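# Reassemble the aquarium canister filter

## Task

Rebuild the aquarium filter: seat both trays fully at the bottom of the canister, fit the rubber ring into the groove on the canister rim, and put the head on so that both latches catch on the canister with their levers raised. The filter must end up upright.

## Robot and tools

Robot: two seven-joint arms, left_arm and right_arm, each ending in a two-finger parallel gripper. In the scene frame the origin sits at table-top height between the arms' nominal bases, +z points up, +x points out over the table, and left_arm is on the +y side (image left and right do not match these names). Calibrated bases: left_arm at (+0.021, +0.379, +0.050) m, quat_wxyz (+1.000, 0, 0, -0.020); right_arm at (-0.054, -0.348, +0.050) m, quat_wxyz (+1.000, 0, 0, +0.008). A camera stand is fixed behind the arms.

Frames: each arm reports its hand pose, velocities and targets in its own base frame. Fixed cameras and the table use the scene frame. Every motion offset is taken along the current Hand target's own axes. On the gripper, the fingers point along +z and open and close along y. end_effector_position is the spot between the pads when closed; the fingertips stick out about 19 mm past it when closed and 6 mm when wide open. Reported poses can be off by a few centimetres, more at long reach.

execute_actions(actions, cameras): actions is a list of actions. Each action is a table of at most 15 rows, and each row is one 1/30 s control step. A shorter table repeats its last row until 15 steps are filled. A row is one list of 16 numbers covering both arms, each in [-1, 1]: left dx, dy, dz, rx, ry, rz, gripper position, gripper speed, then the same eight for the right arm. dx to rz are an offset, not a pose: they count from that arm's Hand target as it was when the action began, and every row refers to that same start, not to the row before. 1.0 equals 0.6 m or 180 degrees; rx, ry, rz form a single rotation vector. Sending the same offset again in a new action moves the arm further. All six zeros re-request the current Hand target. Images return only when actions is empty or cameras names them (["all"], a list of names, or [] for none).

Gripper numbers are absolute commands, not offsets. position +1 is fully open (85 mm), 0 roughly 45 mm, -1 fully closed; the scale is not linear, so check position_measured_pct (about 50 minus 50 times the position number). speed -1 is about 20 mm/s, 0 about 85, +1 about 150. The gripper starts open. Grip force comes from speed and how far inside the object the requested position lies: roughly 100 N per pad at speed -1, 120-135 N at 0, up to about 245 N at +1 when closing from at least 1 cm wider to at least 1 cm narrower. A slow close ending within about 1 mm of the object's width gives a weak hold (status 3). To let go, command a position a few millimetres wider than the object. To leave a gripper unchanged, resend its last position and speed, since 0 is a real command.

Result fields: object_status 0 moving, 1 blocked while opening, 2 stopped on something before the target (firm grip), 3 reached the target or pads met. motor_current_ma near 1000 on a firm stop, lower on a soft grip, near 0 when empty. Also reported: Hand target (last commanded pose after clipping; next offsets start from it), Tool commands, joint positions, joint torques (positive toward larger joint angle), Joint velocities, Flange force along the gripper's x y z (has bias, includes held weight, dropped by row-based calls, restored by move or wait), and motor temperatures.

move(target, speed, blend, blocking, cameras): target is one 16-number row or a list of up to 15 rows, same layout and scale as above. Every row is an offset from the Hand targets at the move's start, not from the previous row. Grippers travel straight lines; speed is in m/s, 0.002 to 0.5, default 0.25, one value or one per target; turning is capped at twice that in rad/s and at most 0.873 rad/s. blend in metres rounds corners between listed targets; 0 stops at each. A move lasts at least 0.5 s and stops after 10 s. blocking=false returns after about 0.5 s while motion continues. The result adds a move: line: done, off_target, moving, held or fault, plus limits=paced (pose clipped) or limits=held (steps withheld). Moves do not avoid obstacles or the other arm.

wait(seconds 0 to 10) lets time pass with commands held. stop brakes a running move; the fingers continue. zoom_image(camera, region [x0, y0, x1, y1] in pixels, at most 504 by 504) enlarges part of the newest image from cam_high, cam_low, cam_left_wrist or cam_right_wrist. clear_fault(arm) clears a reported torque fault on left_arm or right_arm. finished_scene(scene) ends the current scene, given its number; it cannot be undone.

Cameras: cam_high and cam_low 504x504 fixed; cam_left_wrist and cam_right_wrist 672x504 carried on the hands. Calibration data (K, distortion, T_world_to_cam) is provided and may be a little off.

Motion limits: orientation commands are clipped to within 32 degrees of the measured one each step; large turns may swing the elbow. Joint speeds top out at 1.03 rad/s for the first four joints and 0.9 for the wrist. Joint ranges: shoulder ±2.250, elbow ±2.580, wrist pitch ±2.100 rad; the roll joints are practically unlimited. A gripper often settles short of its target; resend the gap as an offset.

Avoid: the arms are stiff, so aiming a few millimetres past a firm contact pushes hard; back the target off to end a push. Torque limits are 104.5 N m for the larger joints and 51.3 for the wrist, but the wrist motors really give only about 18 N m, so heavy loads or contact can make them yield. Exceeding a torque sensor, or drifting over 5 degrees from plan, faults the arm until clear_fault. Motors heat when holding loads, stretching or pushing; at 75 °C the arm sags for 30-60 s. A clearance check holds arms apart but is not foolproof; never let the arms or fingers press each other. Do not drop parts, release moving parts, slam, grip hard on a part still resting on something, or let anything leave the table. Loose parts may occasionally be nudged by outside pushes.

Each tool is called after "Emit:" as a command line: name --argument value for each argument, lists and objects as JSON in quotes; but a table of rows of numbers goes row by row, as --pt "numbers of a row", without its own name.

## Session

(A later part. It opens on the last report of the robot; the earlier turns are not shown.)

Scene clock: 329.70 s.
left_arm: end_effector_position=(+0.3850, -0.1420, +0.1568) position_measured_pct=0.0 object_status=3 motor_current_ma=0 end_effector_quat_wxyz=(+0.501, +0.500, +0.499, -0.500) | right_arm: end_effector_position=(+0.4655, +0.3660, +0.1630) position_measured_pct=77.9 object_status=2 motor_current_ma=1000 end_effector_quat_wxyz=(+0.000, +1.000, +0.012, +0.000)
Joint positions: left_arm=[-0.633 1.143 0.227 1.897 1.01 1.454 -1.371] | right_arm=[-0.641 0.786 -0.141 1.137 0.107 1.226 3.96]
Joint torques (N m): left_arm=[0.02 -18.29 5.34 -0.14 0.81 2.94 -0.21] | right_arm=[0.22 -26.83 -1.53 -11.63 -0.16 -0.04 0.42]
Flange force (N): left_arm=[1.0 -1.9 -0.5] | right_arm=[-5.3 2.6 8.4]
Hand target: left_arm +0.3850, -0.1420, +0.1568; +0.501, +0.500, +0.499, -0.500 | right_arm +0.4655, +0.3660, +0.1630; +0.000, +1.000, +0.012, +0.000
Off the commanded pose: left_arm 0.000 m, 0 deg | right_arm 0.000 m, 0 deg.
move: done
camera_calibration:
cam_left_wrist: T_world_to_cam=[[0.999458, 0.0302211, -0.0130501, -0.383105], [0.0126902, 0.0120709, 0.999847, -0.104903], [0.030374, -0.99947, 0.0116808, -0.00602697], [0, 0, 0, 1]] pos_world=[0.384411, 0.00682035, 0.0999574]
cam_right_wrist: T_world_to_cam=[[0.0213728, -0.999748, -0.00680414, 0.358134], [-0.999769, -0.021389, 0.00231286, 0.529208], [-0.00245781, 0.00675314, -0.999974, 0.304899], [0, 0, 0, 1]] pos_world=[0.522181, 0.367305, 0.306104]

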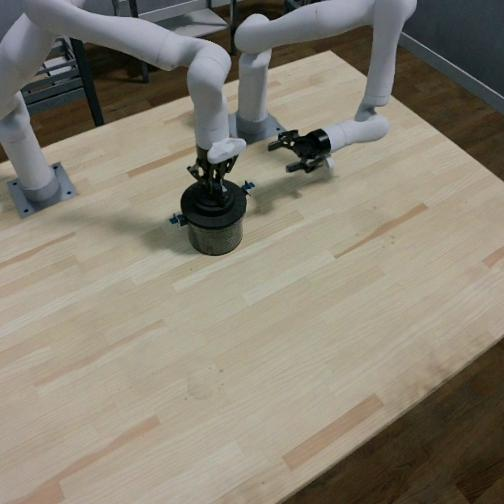

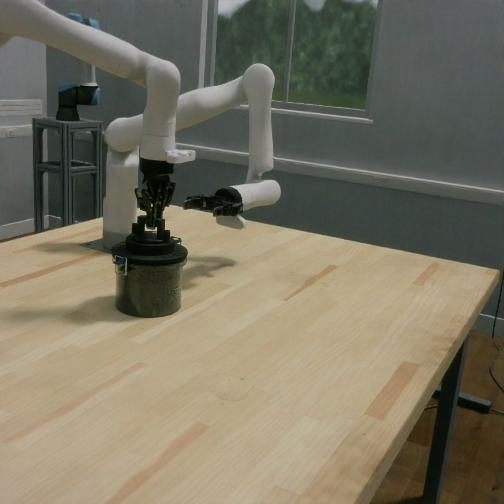

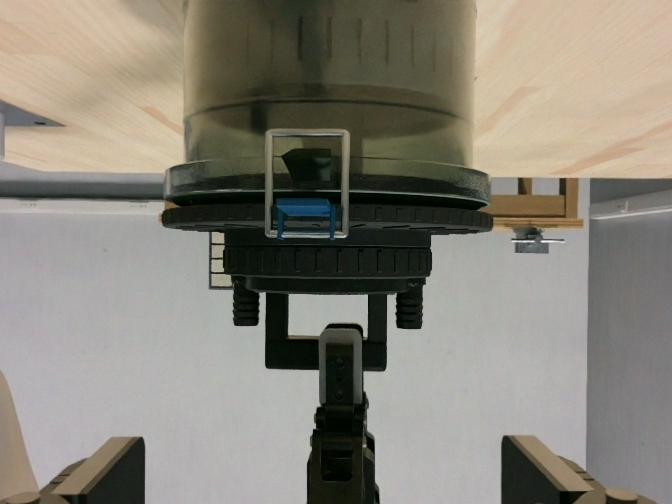

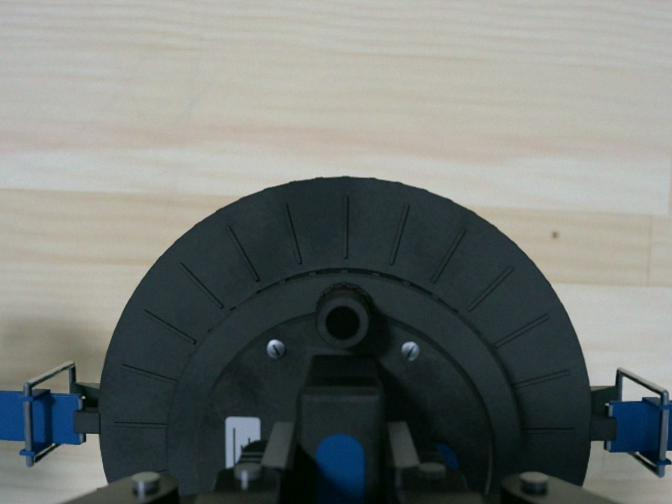

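Emit:
move --pt "0 0 0 0 0 0 1 -0.5 0 0 0.005 0 0 0 -0.8 -1" --speed 0.015 --cameras '["cam_left_wrist"]'

Emit:
zoom_image --camera "cam_left_wrist" --region '[130, 130, 530, 330]'

Scene clock: 330.83 s.
left_arm: end_effector_position=(+0.3850, -0.1420, +0.1568) position_measured_pct=0.0 object_status=3 motor_current_ma=0 end_effector_quat_wxyz=(+0.501, +0.500, +0.499, -0.500) | right_arm: end_effector_position=(+0.4655, +0.3660, +0.1601) position_measured_pct=77.9 object_status=2 motor_current_ma=1000 end_effector_quat_wxyz=(+0.000, +1.000, +0.012, +0.000)
Joint positions: left_arm=[-0.633 1.143 0.227 1.897 1.01 1.454 -1.371] | right_arm=[-0.64 0.789 -0.141 1.141 0.107 1.219 3.96]
Joint torques (N m): left_arm=[0.05 -18.29 5.42 -0.1 0.83 2.96 -0.21] | right_arm=[0.21 -25.26 -1.48 -11.35 -0.21 0.14 0.36]
Flange force (N): left_arm=[1.1 -1.9 -0.7] | right_arm=[-7.7 4.5 7.0]
Hand target: left_arm +0.3850, -0.1420, +0.1568; +0.501, +0.500, +0.499, -0.500 | right_arm +0.4655, +0.3660, +0.1600; +0.000, +1.000, +0.012, +0.000
Off the commanded pose: left_arm 0.000 m, 0 deg | right_arm 0.000 m, 0 deg.
move: done
camera_calibration:
cam_left_wrist: T_world_to_cam=[[0.999458, 0.0302211, -0.0130501, -0.383105], [0.0126902, 0.0120709, 0.999847, -0.104903], [0.030374, -0.99947, 0.0116808, -0.00602697], [0, 0, 0, 1]] pos_world=[0.384411, 0.00682035, 0.0999574]
Images, in order (width x height): cam_left_wrist 672x504.

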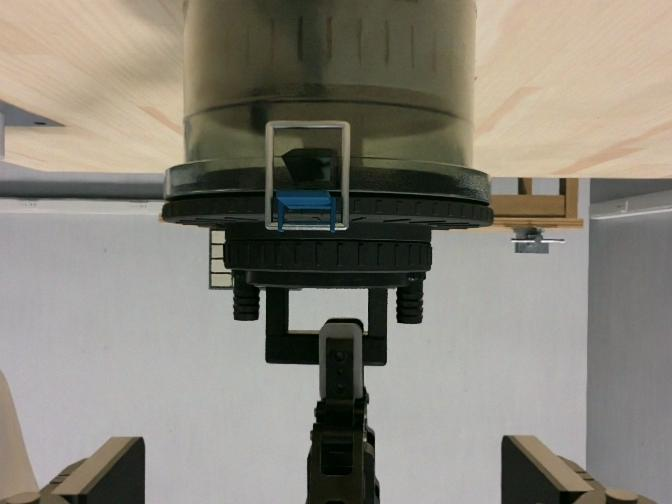

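Scaled by 1.260.

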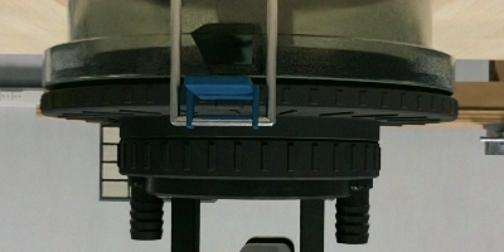

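Emit:
move --pt "0 0 0 0 0 0 1 -0.5 0 0 0.0033 0 0 0 -0.8 -1" --speed 0.01 --cameras '["cam_left_wrist"]'

Emit:
zoom_image --camera "cam_left_wrist" --region '[130, 130, 530, 330]'

Scene clock: 331.93 s.
left_arm: end_effector_position=(+0.3850, -0.1420, +0.1568) position_measured_pct=0.0 object_status=3 motor_current_ma=0 end_effector_quat_wxyz=(+0.501, +0.500, +0.499, -0.500) | right_arm: end_effector_position=(+0.4655, +0.3661, +0.1581) position_measured_pct=77.9 object_status=2 motor_current_ma=1000 end_effector_quat_wxyz=(+0.000, +1.000, +0.012, +0.000)
Joint positions: left_arm=[-0.633 1.143 0.227 1.897 1.01 1.454 -1.371] | right_arm=[-0.64 0.791 -0.141 1.144 0.107 1.214 3.959]
Joint torques (N m): left_arm=[0.12 -18.41 5.37 -0.16 0.88 2.94 -0.27] | right_arm=[2.39 -12.69 0.63 -4.88 0.53 0.15 0.31]
Flange force (N): left_arm=[1.2 -1.9 -0.8] | right_arm=[-8.7 0.8 -14.9]
Hand target: left_arm +0.3850, -0.1420, +0.1568; +0.501, +0.500, +0.499, -0.500 | right_arm +0.4655, +0.3660, +0.1580; +0.000, +1.000, +0.012, +0.000
Off the commanded pose: left_arm 0.000 m, 0 deg | right_arm 0.000 m, 0 deg.
move: done
camera_calibration:
cam_left_wrist: T_world_to_cam=[[0.999458, 0.0302211, -0.0130501, -0.383105], [0.0126902, 0.0120709, 0.999847, -0.104903], [0.030374, -0.99947, 0.0116808, -0.00602697], [0, 0, 0, 1]] pos_world=[0.384411, 0.00682035, 0.0999574]
Images, in order (width x height): cam_left_wrist 672x504.

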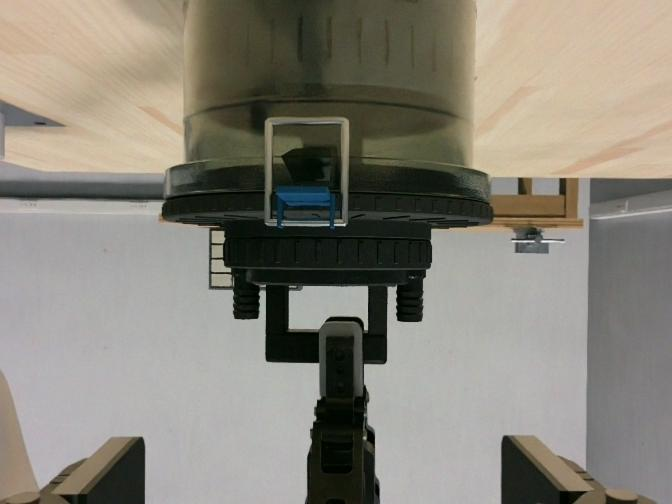

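Scaled by 1.260.

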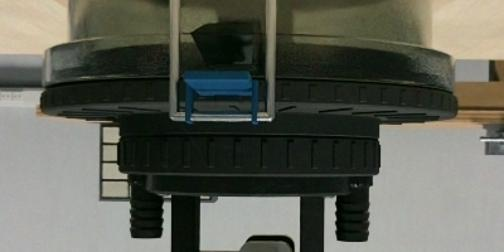

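Emit:
zoom_image --camera "cam_left_wrist" --region '[150, 100, 350, 260]'

Emit:
zoom_image --camera "cam_left_wrist" --region '[340, 130, 510, 250]'

Emit:
execute_actions --actions '[]'

Emit:
zoom_image --camera "cam_low" --region '[100, 210, 200, 330]'

Emit:
zoom_image --camera "cam_right_wrist" --region '[540, 330, 672, 500]'

Emit:
zoom_image --camera "cam_right_wrist" --region '[0, 330, 150, 500]'

Scaled by 2.520.

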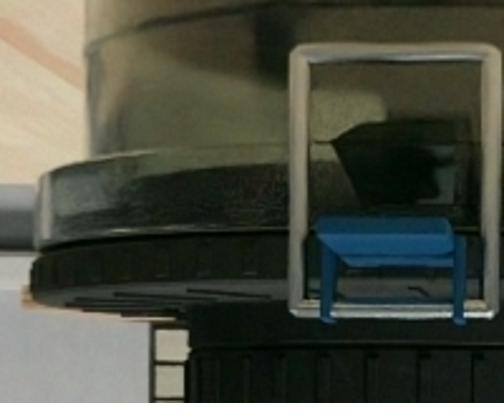

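Scaled by 2.965.

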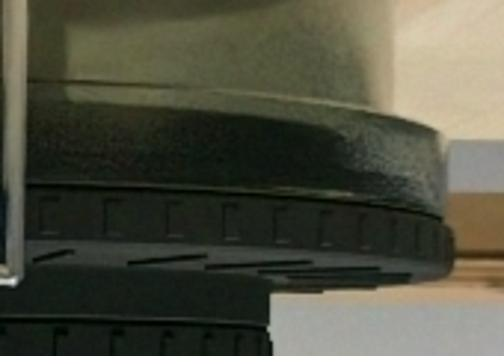

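Scene clock: 334.17 s.
left_arm: end_effector_position=(+0.3850, -0.1420, +0.1568) position_measured_pct=0.0 object_status=3 motor_current_ma=0 end_effector_quat_wxyz=(+0.501, +0.500, +0.499, -0.500) | right_arm: end_effector_position=(+0.4655, +0.3660, +0.1580) position_measured_pct=77.9 object_status=2 motor_current_ma=1000 end_effector_quat_wxyz=(+0.000, +1.000, +0.012, +0.000)
Joint positions: left_arm=[-0.633 1.143 0.227 1.897 1.01 1.454 -1.371] | right_arm=[-0.64 0.791 -0.141 1.145 0.107 1.214 3.959]
Joint velocities: within noise
Joint torques (N m): left_arm=[-0.08 -18.32 5.38 -0.16 0.84 2.92 -0.21] | right_arm=[2.13 -12.35 0.41 -4.65 0.4 -0.02 0.36]
Motor temperatures (°C): left_arm=[37 35 32 36 37 42 48] | right_arm=[37 40 36 36 51 50 38]
Flange force (N): left_arm=[1.1 -1.9 -0.4] | right_arm=[-7.9 0.7 -15.9]
Hand target: left_arm +0.3850, -0.1420, +0.1568; +0.501, +0.500, +0.499, -0.500 | right_arm +0.4655, +0.3660, +0.1580; +0.000, +1.000, +0.012, +0.000
Tool commands: left_gripper/position=+1.0 left_gripper/speed=-0.5 right_gripper/position=-0.8 right_gripper/speed=-1.0
Off the commanded pose: left_arm 0.000 m, 0 deg | right_arm 0.000 m, 0 deg.
camera_calibration:
cam_left_wrist: T_world_to_cam=[[0.999458, 0.0302211, -0.0130501, -0.383105], [0.0126902, 0.0120709, 0.999847, -0.104903], [0.030374, -0.99947, 0.0116808, -0.00602697], [0, 0, 0, 1]] pos_world=[0.384411, 0.00682035, 0.0999574]
cam_right_wrist: T_world_to_cam=[[0.0213735, -0.999748, -0.00680202, 0.358099], [-0.999769, -0.021389, 0.00221289, 0.52925], [-0.00235782, 0.00675315, -0.999974, 0.299847], [0, 0, 0, 1]] pos_world=[0.522181, 0.367305, 0.301104]

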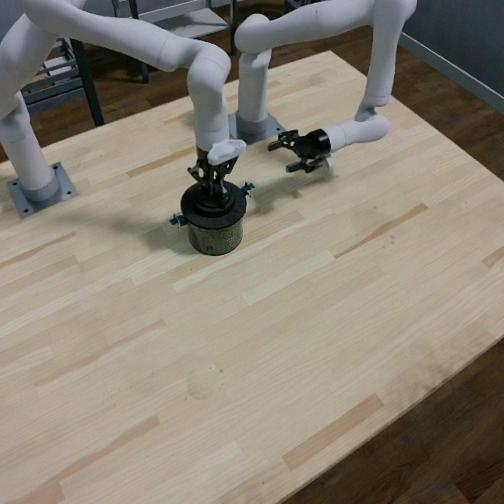

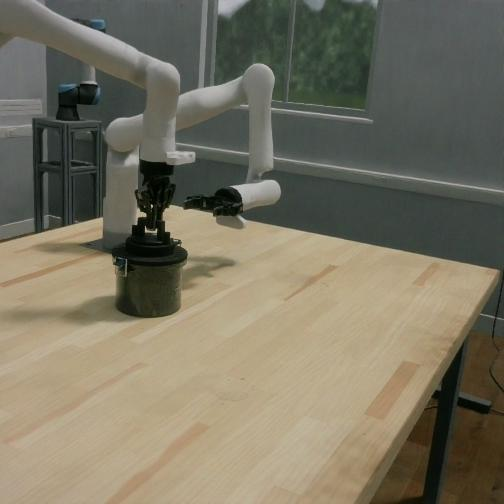

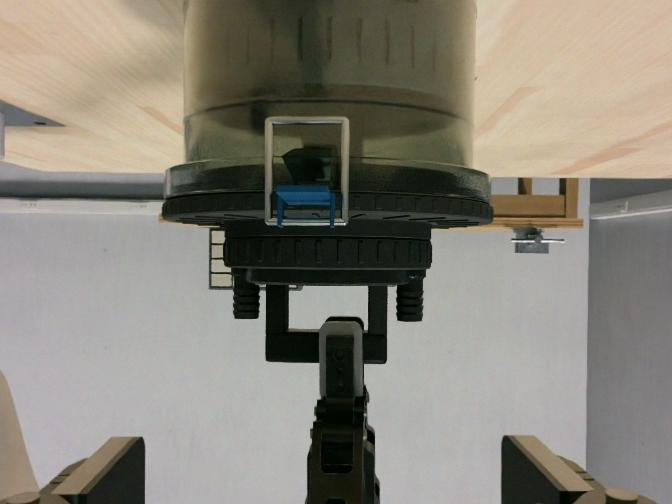

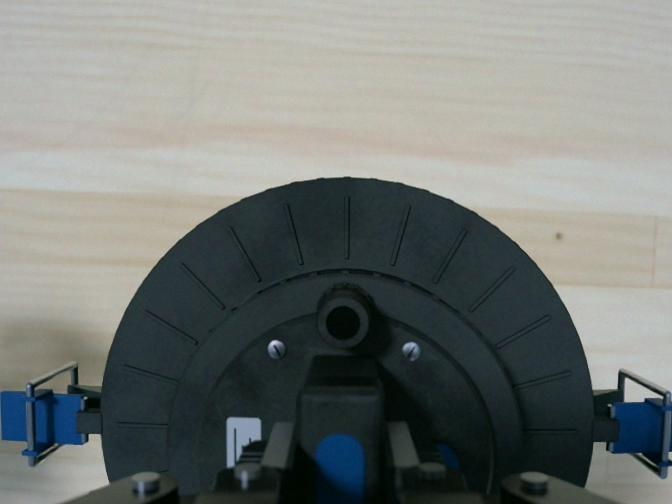

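Scaled by 4.200.

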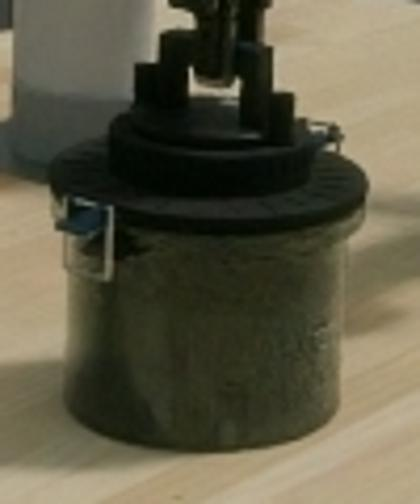

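Scaled by 2.965.

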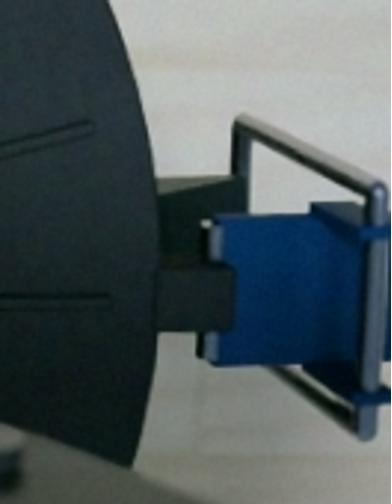

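Scaled by 2.965.

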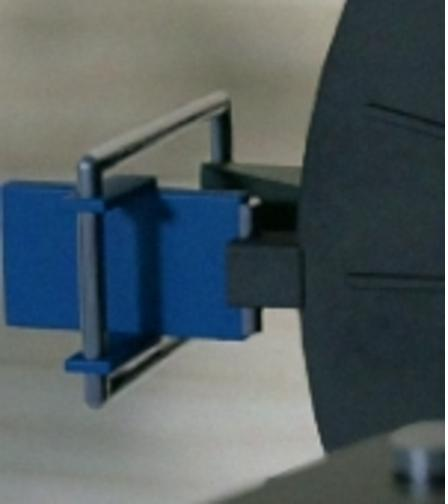

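Emit:
move --target '[0.1213,-0.0198,-0.0037,-0.0278,0,0,-0.41,-0.5,0,0,0,0,0,0,-0.8,-1]' --speed 0.08 --cameras '["all"]'

Emit:
zoom_image --camera "cam_left_wrist" --region '[200, 150, 460, 400]'

Scene clock: 346.73 s.
left_arm: end_effector_position=(+0.3733, -0.1399, +0.0840) position_measured_pct=70.6 object_status=0 motor_current_ma=0 end_effector_quat_wxyz=(+0.522, +0.478, +0.520, -0.478) | right_arm: end_effector_position=(+0.4655, +0.3660, +0.1580) position_measured_pct=77.9 object_status=2 motor_current_ma=1000 end_effector_quat_wxyz=(+0.000, +1.000, +0.012, +0.000)
Joint positions: left_arm=[-0.669 1.321 0.192 1.913 1.044 1.368 -1.554] | right_arm=[-0.64 0.791 -0.141 1.145 0.107 1.214 3.959]
Joint torques (N m): left_arm=[-0.02 -17.89 5.44 1.61 0.31 3.06 -0.2] | right_arm=[2.19 -12.33 0.42 -4.64 0.42 -0.02 0.34]
Flange force (N): left_arm=[0.6 -2.2 -0.7] | right_arm=[-7.9 0.6 -16.0]
Hand target: left_arm +0.3733, -0.1399, +0.0840; +0.522, +0.478, +0.520, -0.478 | right_arm +0.4655, +0.3660, +0.1580; +0.000, +1.000, +0.012, +0.000
Off the commanded pose: left_arm 0.000 m, 0 deg | right_arm 0.000 m, 0 deg.
move: done
camera_calibration:
cam_left_wrist: T_world_to_cam=[[0.993012, 0.117274, -0.0132256, -0.357866], [0.0117401, 0.0133493, 0.999842, -0.0313875], [0.117432, -0.99301, 0.0118793, -0.0342949], [0, 0, 0, 1]] pos_world=[0.35976, 0.00833211, 0.027057]
cam_right_wrist: T_world_to_cam=[[0.0213735, -0.999748, -0.00680202, 0.358099], [-0.999769, -0.021389, 0.00221289, 0.52925], [-0.00235782, 0.00675315, -0.999974, 0.299847], [0, 0, 0, 1]] pos_world=[0.522181, 0.367305, 0.301104]

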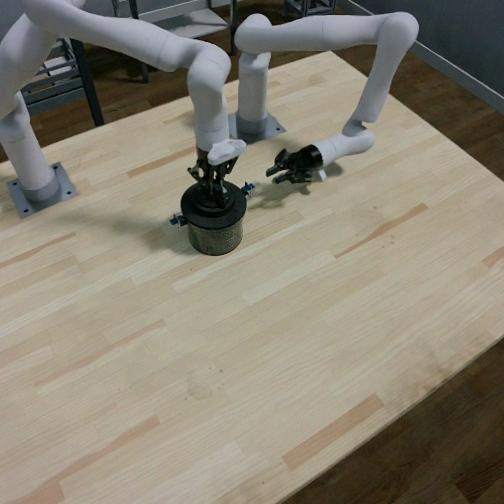

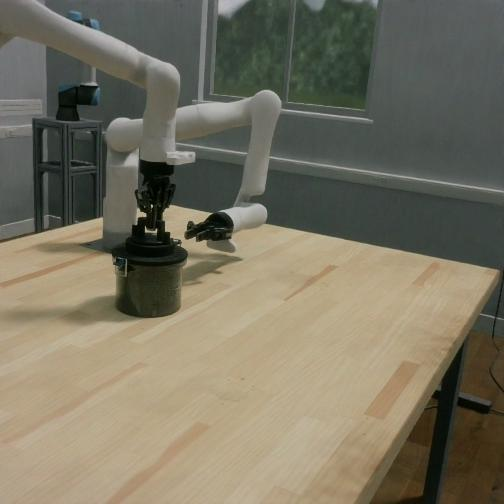

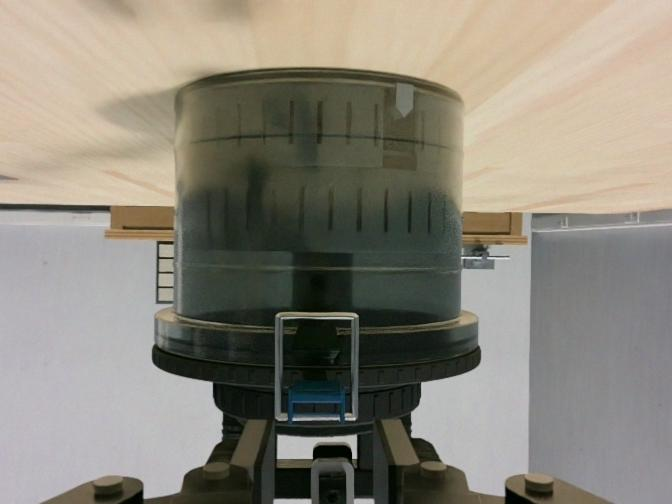

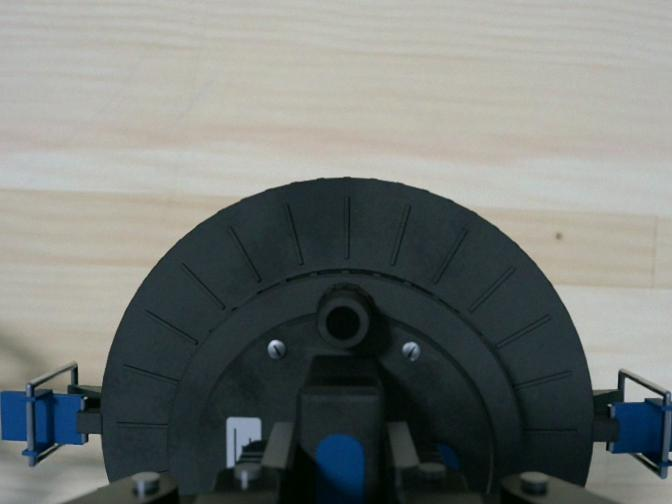

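Scaled by 1.938.

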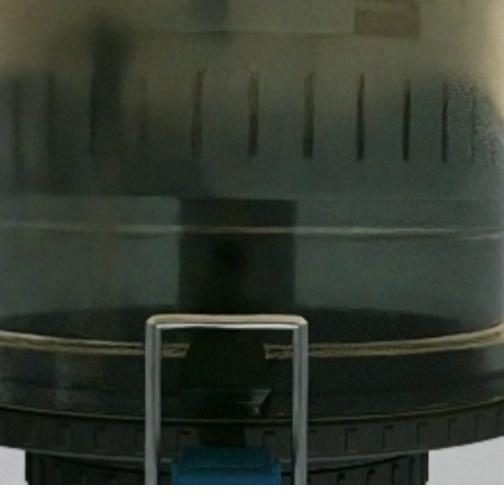

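Emit:
zoom_image --camera "cam_left_wrist" --region '[260, 290, 380, 440]'

Scaled by 3.360.

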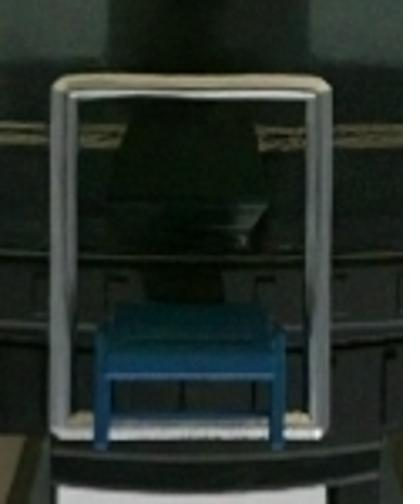

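Emit:
move --target '[0,-0.0023,0.1,0,0,0,-0.41,-0.5,0,0,0,0,0,0,-0.8,-1]' --speed 0.06 --cameras '["all"]'

Emit:
zoom_image --camera "cam_left_wrist" --region '[200, 300, 460, 504]'

Emit:
zoom_image --camera "cam_high" --region '[180, 140, 300, 260]'

Emit:
zoom_image --camera "cam_low" --region '[150, 200, 230, 280]'

Emit:
zoom_image --camera "cam_right_wrist" --region '[0, 330, 150, 500]'

Scene clock: 350.53 s.
left_arm: end_effector_position=(+0.3771, -0.1997, +0.0841) position_measured_pct=70.6 object_status=3 motor_current_ma=0 end_effector_quat_wxyz=(+0.522, +0.478, +0.520, -0.477) | right_arm: end_effector_position=(+0.4655, +0.3660, +0.1580) position_measured_pct=77.9 object_status=2 motor_current_ma=1000 end_effector_quat_wxyz=(+0.000, +1.000, +0.012, +0.000)
Joint positions: left_arm=[-0.578 1.341 0.261 1.972 1.168 1.275 -1.62] | right_arm=[-0.64 0.791 -0.141 1.145 0.107 1.214 3.959]
Joint torques (N m): left_arm=[0.23 -17.5 5.82 1.94 -0.09 3.14 -0.15] | right_arm=[2.13 -12.29 0.41 -4.64 0.43 -0.05 0.37]
Flange force (N): left_arm=[0.5 -2.4 -0.6] | right_arm=[-7.9 0.7 -16.1]
Hand target: left_arm +0.3771, -0.1998, +0.0841; +0.522, +0.478, +0.520, -0.478 | right_arm +0.4655, +0.3660, +0.1580; +0.000, +1.000, +0.012, +0.000
Off the commanded pose: left_arm 0.000 m, 0 deg | right_arm 0.000 m, 0 deg.
move: done
camera_calibration:
cam_left_wrist: T_world_to_cam=[[0.993013, 0.117276, -0.0131153, -0.354616], [0.0116304, 0.0133372, 0.999843, -0.0306933], [0.117432, -0.99301, 0.0118801, -0.0942238], [0, 0, 0, 1]] pos_world=[0.36356, -0.0515679, 0.027157]
cam_right_wrist: T_world_to_cam=[[0.0213735, -0.999748, -0.00680202, 0.358099], [-0.999769, -0.021389, 0.00221289, 0.52925], [-0.00235782, 0.00675315, -0.999974, 0.299847], [0, 0, 0, 1]] pos_world=[0.522181, 0.367305, 0.301104]

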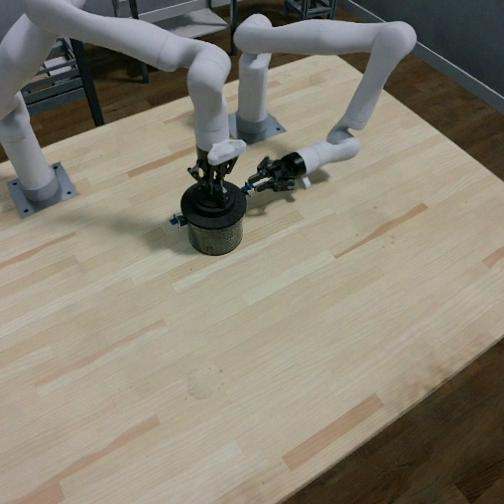

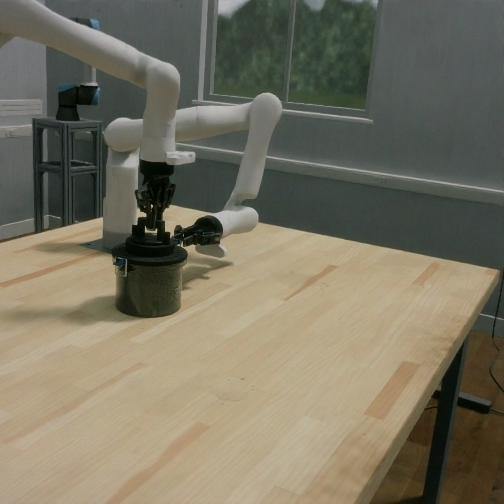

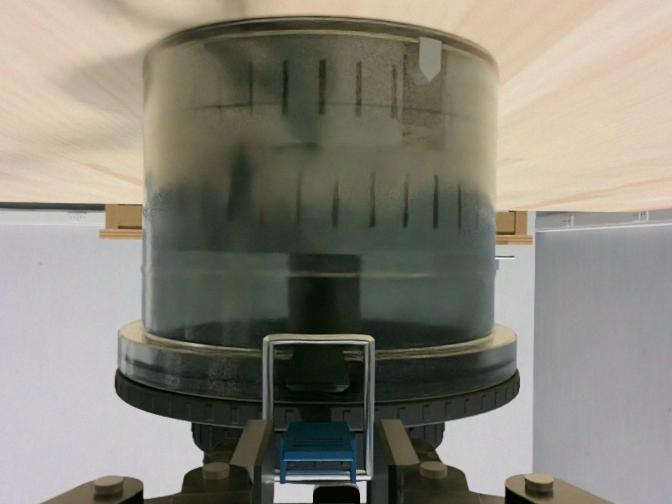

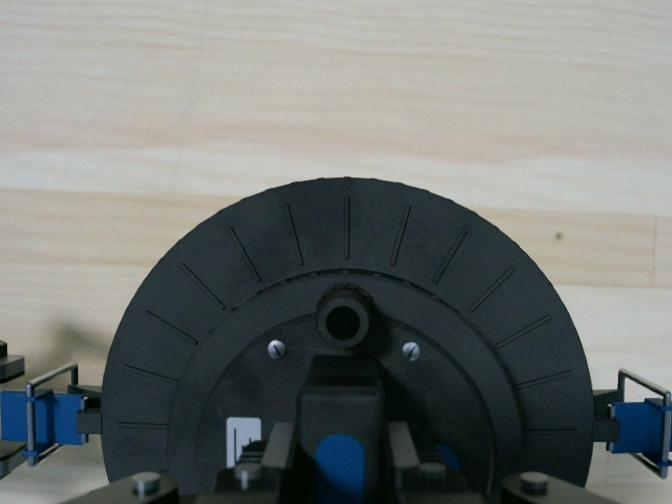

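Scaled by 1.938.

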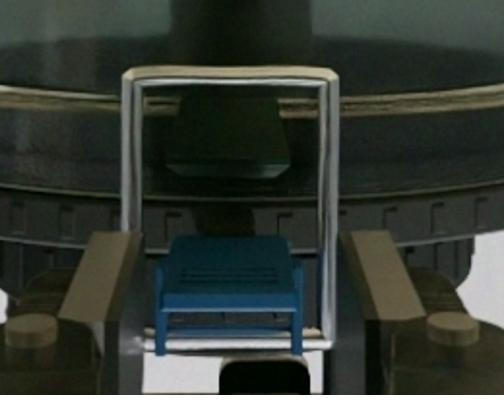

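Scaled by 4.200.

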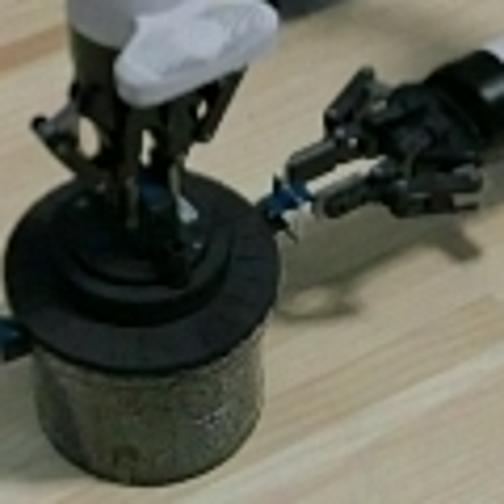

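Scaled by 6.300.

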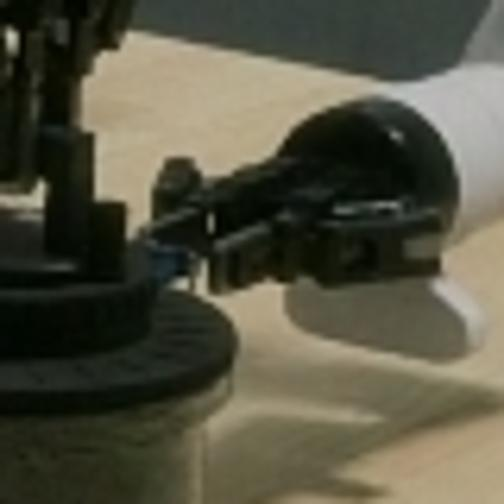

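Scaled by 2.965.

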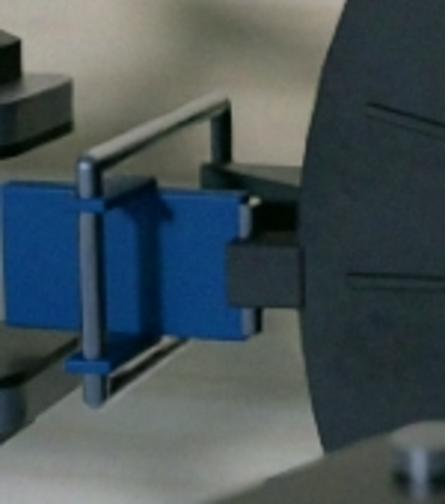

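Emit:
move --pt "0 -0.0027 -0.005 0 0 0 -0.41 -0.5 0 0 0 0 0 0 -0.8 -1" --speed 0.02 --cameras '["cam_left_wrist","cam_right_wrist"]'

Emit:
zoom_image --camera "cam_left_wrist" --region '[200, 300, 460, 504]'

Emit:
zoom_image --camera "cam_right_wrist" --region '[0, 330, 150, 500]'

Scene clock: 353.80 s.
left_arm: end_effector_position=(+0.3753, -0.1970, +0.0841) position_measured_pct=70.6 object_status=3 motor_current_ma=0 end_effector_quat_wxyz=(+0.522, +0.478, +0.520, -0.478) | right_arm: end_effector_position=(+0.4655, +0.3660, +0.1580) position_measured_pct=77.9 object_status=2 motor_current_ma=1000 end_effector_quat_wxyz=(+0.000, +1.000, +0.012, +0.000)
Joint positions: left_arm=[-0.584 1.34 0.256 1.974 1.162 1.278 -1.622] | right_arm=[-0.64 0.791 -0.141 1.145 0.107 1.214 3.959]
Joint torques (N m): left_arm=[-0.08 -17.51 6.21 2.06 0.07 3.08 -0.22] | right_arm=[2.15 -12.33 0.41 -4.65 0.43 -0.03 0.37]
Flange force (N): left_arm=[1.0 -1.9 -1.1] | right_arm=[-8.0 0.6 -16.0]
Hand target: left_arm +0.3752, -0.1969, +0.0841; +0.522, +0.478, +0.520, -0.477 | right_arm +0.4655, +0.3660, +0.1580; +0.000, +1.000, +0.012, +0.000
Off the commanded pose: left_arm 0.000 m, 0 deg | right_arm 0.000 m, 0 deg.
move: done
camera_calibration:
cam_left_wrist: T_world_to_cam=[[0.993013, 0.117276, -0.0131153, -0.353157], [0.0116304, 0.0133372, 0.999843, -0.0307097], [0.117432, -0.99301, 0.0118801, -0.091232], [0, 0, 0, 1]] pos_world=[0.36176, -0.0487679, 0.027157]
cam_right_wrist: T_world_to_cam=[[0.0213735, -0.999748, -0.00680202, 0.358099], [-0.999769, -0.021389, 0.00221289, 0.52925], [-0.00235782, 0.00675315, -0.999974, 0.299847], [0, 0, 0, 1]] pos_world=[0.522181, 0.367305, 0.301104]
Images, in order (width x height): cam_left_wrist 672x504, cam_right_wrist 672x504.

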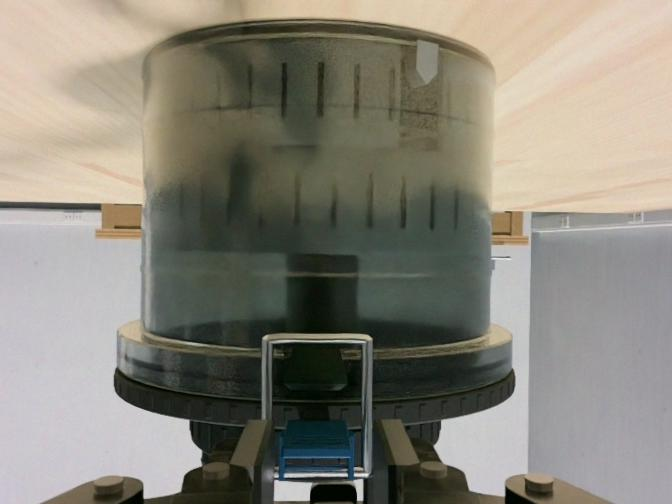

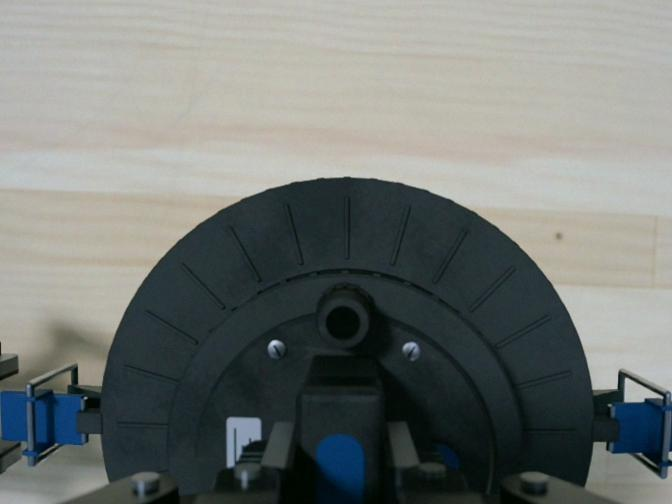

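Scaled by 1.938.

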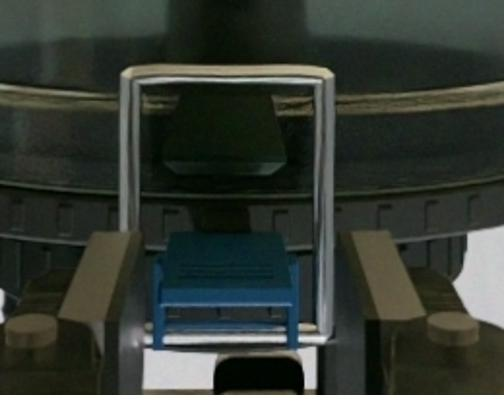

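Scaled by 2.965.

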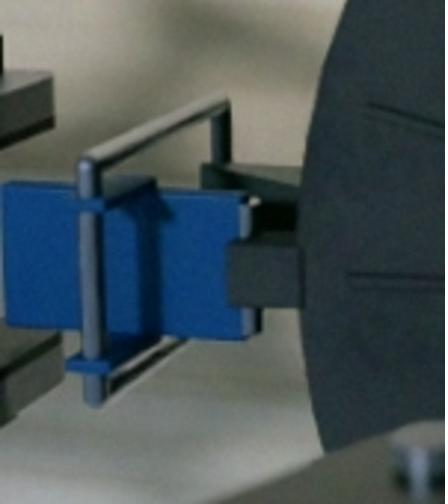

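Emit:
move --pt "0 -0.005 0 0 0 0 -0.41 -0.5 0 0 0 0 0 0 -0.8 -1" --speed 0.02 --cameras '["cam_left_wrist","cam_right_wrist"]'

Emit:
zoom_image --camera "cam_left_wrist" --region '[200, 300, 460, 504]'

Emit:
zoom_image --camera "cam_right_wrist" --region '[0, 330, 150, 500]'

Scene clock: 355.60 s.
left_arm: end_effector_position=(+0.3723, -0.1972, +0.0841) position_measured_pct=70.6 object_status=3 motor_current_ma=0 end_effector_quat_wxyz=(+0.522, +0.478, +0.520, -0.478) | right_arm: end_effector_position=(+0.4655, +0.3660, +0.1580) position_measured_pct=77.9 object_status=2 motor_current_ma=1000 end_effector_quat_wxyz=(+0.000, +1.000, +0.012, +0.000)
Joint positions: left_arm=[-0.586 1.341 0.255 1.983 1.162 1.275 -1.631] | right_arm=[-0.64 0.791 -0.141 1.145 0.107 1.214 3.959]
Joint torques (N m): left_arm=[-0.08 -17.5 6.08 1.81 0.05 3.06 -0.23] | right_arm=[2.15 -12.3 0.45 -4.65 0.4 -0.03 0.36]
Flange force (N): left_arm=[0.5 -2.9 -0.8] | right_arm=[-8.0 0.7 -16.0]
Hand target: left_arm +0.3723, -0.1972, +0.0841; +0.522, +0.478, +0.520, -0.478 | right_arm +0.4655, +0.3660, +0.1580; +0.000, +1.000, +0.012, +0.000
Off the commanded pose: left_arm 0.000 m, 0 deg | right_arm 0.000 m, 0 deg.
move: done
camera_calibration:
cam_left_wrist: T_world_to_cam=[[0.993001, 0.117374, -0.0131169, -0.350146], [0.0116307, 0.0133384, 0.999843, -0.0306722], [0.117531, -0.992998, 0.0118799, -0.0911131], [0, 0, 0, 1]] pos_world=[0.35876, -0.0489679, 0.027157]
cam_right_wrist: T_world_to_cam=[[0.0213735, -0.999748, -0.00680202, 0.358099], [-0.999769, -0.021389, 0.00221289, 0.52925], [-0.00235782, 0.00675315, -0.999974, 0.299847], [0, 0, 0, 1]] pos_world=[0.522181, 0.367305, 0.301104]
Images, in order (width x height): cam_left_wrist 672x504, cam_right_wrist 672x504.

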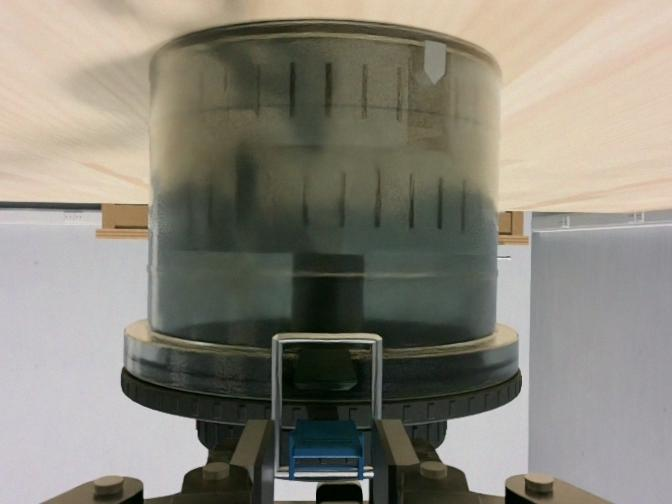

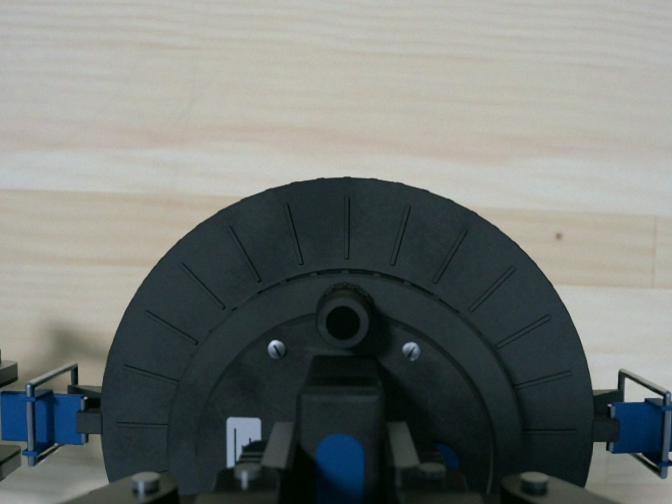

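Scaled by 1.938.

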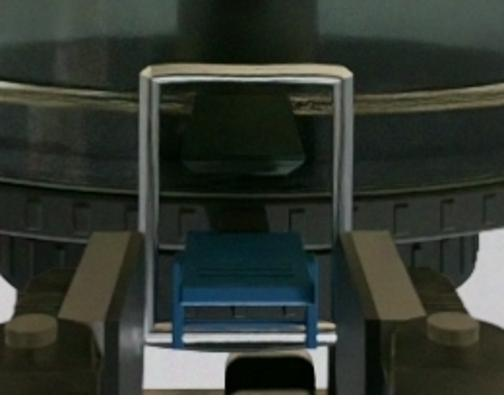

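Scaled by 2.965.

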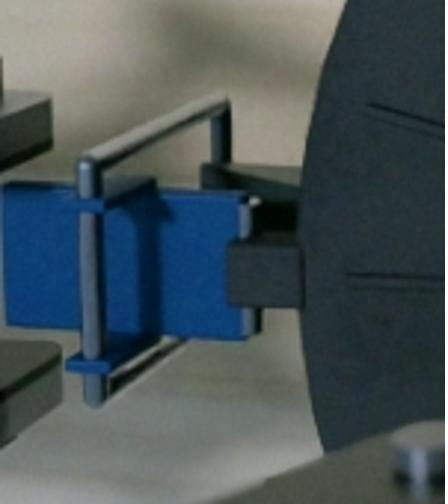

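Emit:
move --pt "0 0 0 0 0 0 -0.61 -1 0 0 0 0 0 0 -0.8 -1" --speed 0.02 --cameras '["cam_left_wrist","cam_right_wrist"]'

Emit:
zoom_image --camera "cam_left_wrist" --region '[200, 300, 460, 504]'

Scene clock: 356.77 s.
left_arm: end_effector_position=(+0.3723, -0.1972, +0.0841) position_measured_pct=79.7 object_status=0 motor_current_ma=130 end_effector_quat_wxyz=(+0.522, +0.478, +0.520, -0.478) | right_arm: end_effector_position=(+0.4655, +0.3660, +0.1580) position_measured_pct=77.9 object_status=2 motor_current_ma=1000 end_effector_quat_wxyz=(+0.000, +1.000, +0.012, +0.000)
Joint positions: left_arm=[-0.586 1.341 0.255 1.983 1.162 1.275 -1.631] | right_arm=[-0.64 0.791 -0.141 1.145 0.107 1.214 3.959]
Joint torques (N m): left_arm=[0.25 -17.21 6.28 2.06 0.19 2.96 -0.2] | right_arm=[2.08 -12.43 0.32 -4.7 0.39 -0.07 0.37]
Flange force (N): left_arm=[0.3 -2.4 -2.3] | right_arm=[-7.8 0.7 -15.9]
Hand target: left_arm +0.3723, -0.1972, +0.0841; +0.522, +0.478, +0.520, -0.478 | right_arm +0.4655, +0.3660, +0.1580; +0.000, +1.000, +0.012, +0.000
Off the commanded pose: left_arm 0.000 m, 0 deg | right_arm 0.000 m, 0 deg.
move: done
camera_calibration:
cam_left_wrist: T_world_to_cam=[[0.993001, 0.117374, -0.0131279, -0.350046], [0.0116416, 0.0133396, 0.999843, -0.0306749], [0.117531, -0.992998, 0.0118798, -0.0911013], [0, 0, 0, 1]] pos_world=[0.35866, -0.0489679, 0.027157]
cam_right_wrist: T_world_to_cam=[[0.0213735, -0.999748, -0.00680202, 0.358099], [-0.999769, -0.021389, 0.00221289, 0.52925], [-0.00235782, 0.00675315, -0.999974, 0.299847], [0, 0, 0, 1]] pos_world=[0.522181, 0.367305, 0.301104]
Images, in order (width x height): cam_left_wrist 672x504, cam_right_wrist 672x504.

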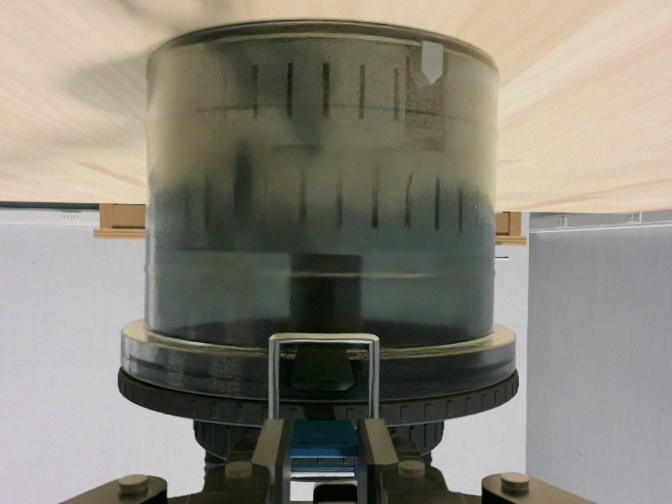

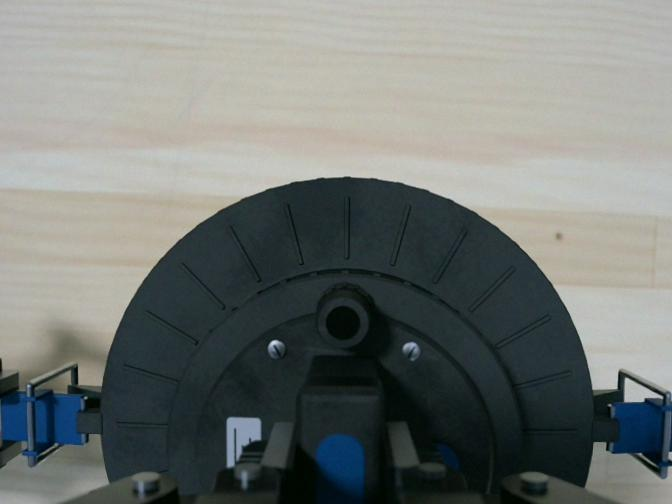

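Scaled by 1.938.

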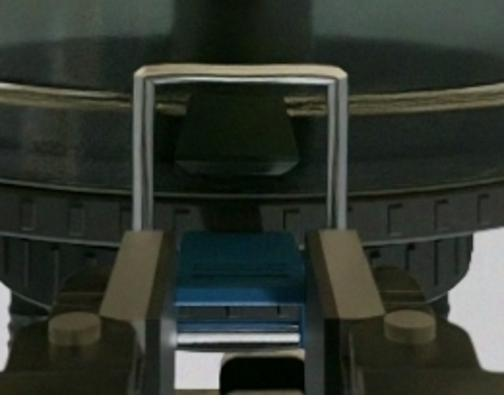

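Emit:
move --pt "0 0 0 0 0 0 -0.635 -1 0 0 0 0 0 0 -0.8 -1" --speed 0.02 --cameras '[]'

Emit:
wait --seconds 0.8 --cameras '["cam_left_wrist"]'

Scene clock: 357.63 s.
left_arm: end_effector_position=(+0.3723, -0.1972, +0.0841) position_measured_pct=81.4 object_status=0 motor_current_ma=320 end_effector_quat_wxyz=(+0.522, +0.478, +0.520, -0.478) | right_arm: end_effector_position=(+0.4655, +0.3660, +0.1580) position_measured_pct=77.9 object_status=2 motor_current_ma=1000 end_effector_quat_wxyz=(+0.000, +1.000, +0.012, +0.000)
Joint positions: left_arm=[-0.586 1.341 0.255 1.983 1.162 1.275 -1.631] | right_arm=[-0.64 0.791 -0.141 1.145 0.107 1.214 3.959]
Joint torques (N m): left_arm=[0.43 -17.29 6.52 2.01 0.25 3.05 -0.17] | right_arm=[1.84 -12.44 0.16 -4.72 0.3 -0.1 0.39]
Flange force (N): left_arm=[0.5 -3.0 -2.8] | right_arm=[-7.6 1.0 -15.9]
Hand target: left_arm +0.3723, -0.1972, +0.0841; +0.522, +0.478, +0.520, -0.478 | right_arm +0.4655, +0.3660, +0.1580; +0.000, +1.000, +0.012, +0.000
Off the commanded pose: left_arm 0.000 m, 0 deg | right_arm 0.000 m, 0 deg.
move: done
No camera images: "cameras" was empty.

Scene clock: 358.43 s.
left_arm: end_effector_position=(+0.3723, -0.1972, +0.0841) position_measured_pct=81.4 object_status=3 motor_current_ma=310 end_effector_quat_wxyz=(+0.522, +0.478, +0.520, -0.478) | right_arm: end_effector_position=(+0.4655, +0.3660, +0.1580) position_measured_pct=77.9 object_status=2 motor_current_ma=1000 end_effector_quat_wxyz=(+0.000, +1.000, +0.012, +0.000)
Joint positions: left_arm=[-0.586 1.341 0.255 1.983 1.162 1.275 -1.631] | right_arm=[-0.64 0.791 -0.141 1.145 0.107 1.214 3.959]
Joint torques (N m): left_arm=[0.35 -17.44 6.42 2.01 0.3 2.96 -0.24] | right_arm=[1.83 -12.42 0.17 -4.74 0.27 -0.06 0.41]
Flange force (N): left_arm=[0.8 -2.6 -2.8] | right_arm=[-7.9 1.2 -15.8]
Hand target: left_arm +0.3723, -0.1972, +0.0841; +0.522, +0.478, +0.520, -0.478 | right_arm +0.4655, +0.3660, +0.1580; +0.000, +1.000, +0.012, +0.000
Tool commands: left_gripper/position=-0.635 left_gripper/speed=-1.0 right_gripper/position=-0.8 right_gripper/speed=-1.0
Off the commanded pose: left_arm 0.000 m, 0 deg | right_arm 0.000 m, 0 deg.
wait: 0.80 s; at rest by 0.17 s
camera_calibration:
cam_left_wrist: T_world_to_cam=[[0.993001, 0.117374, -0.0131279, -0.350046], [0.0116416, 0.0133396, 0.999843, -0.0306749], [0.117531, -0.992998, 0.0118798, -0.0911013], [0, 0, 0, 1]] pos_world=[0.35866, -0.0489679, 0.027157]
Images, in order (width x height): cam_left_wrist 672x504.

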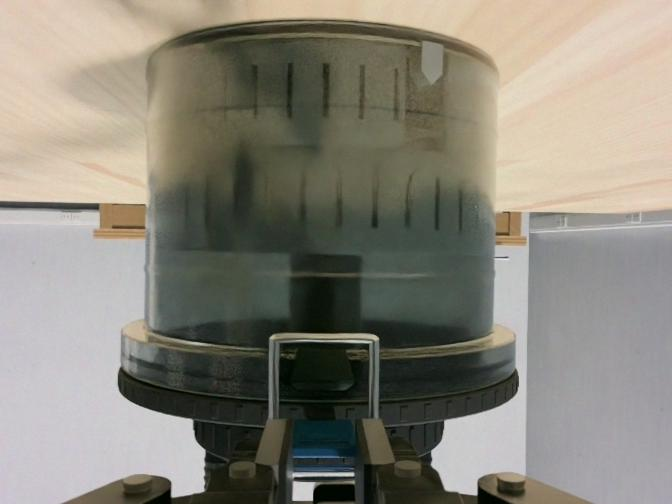

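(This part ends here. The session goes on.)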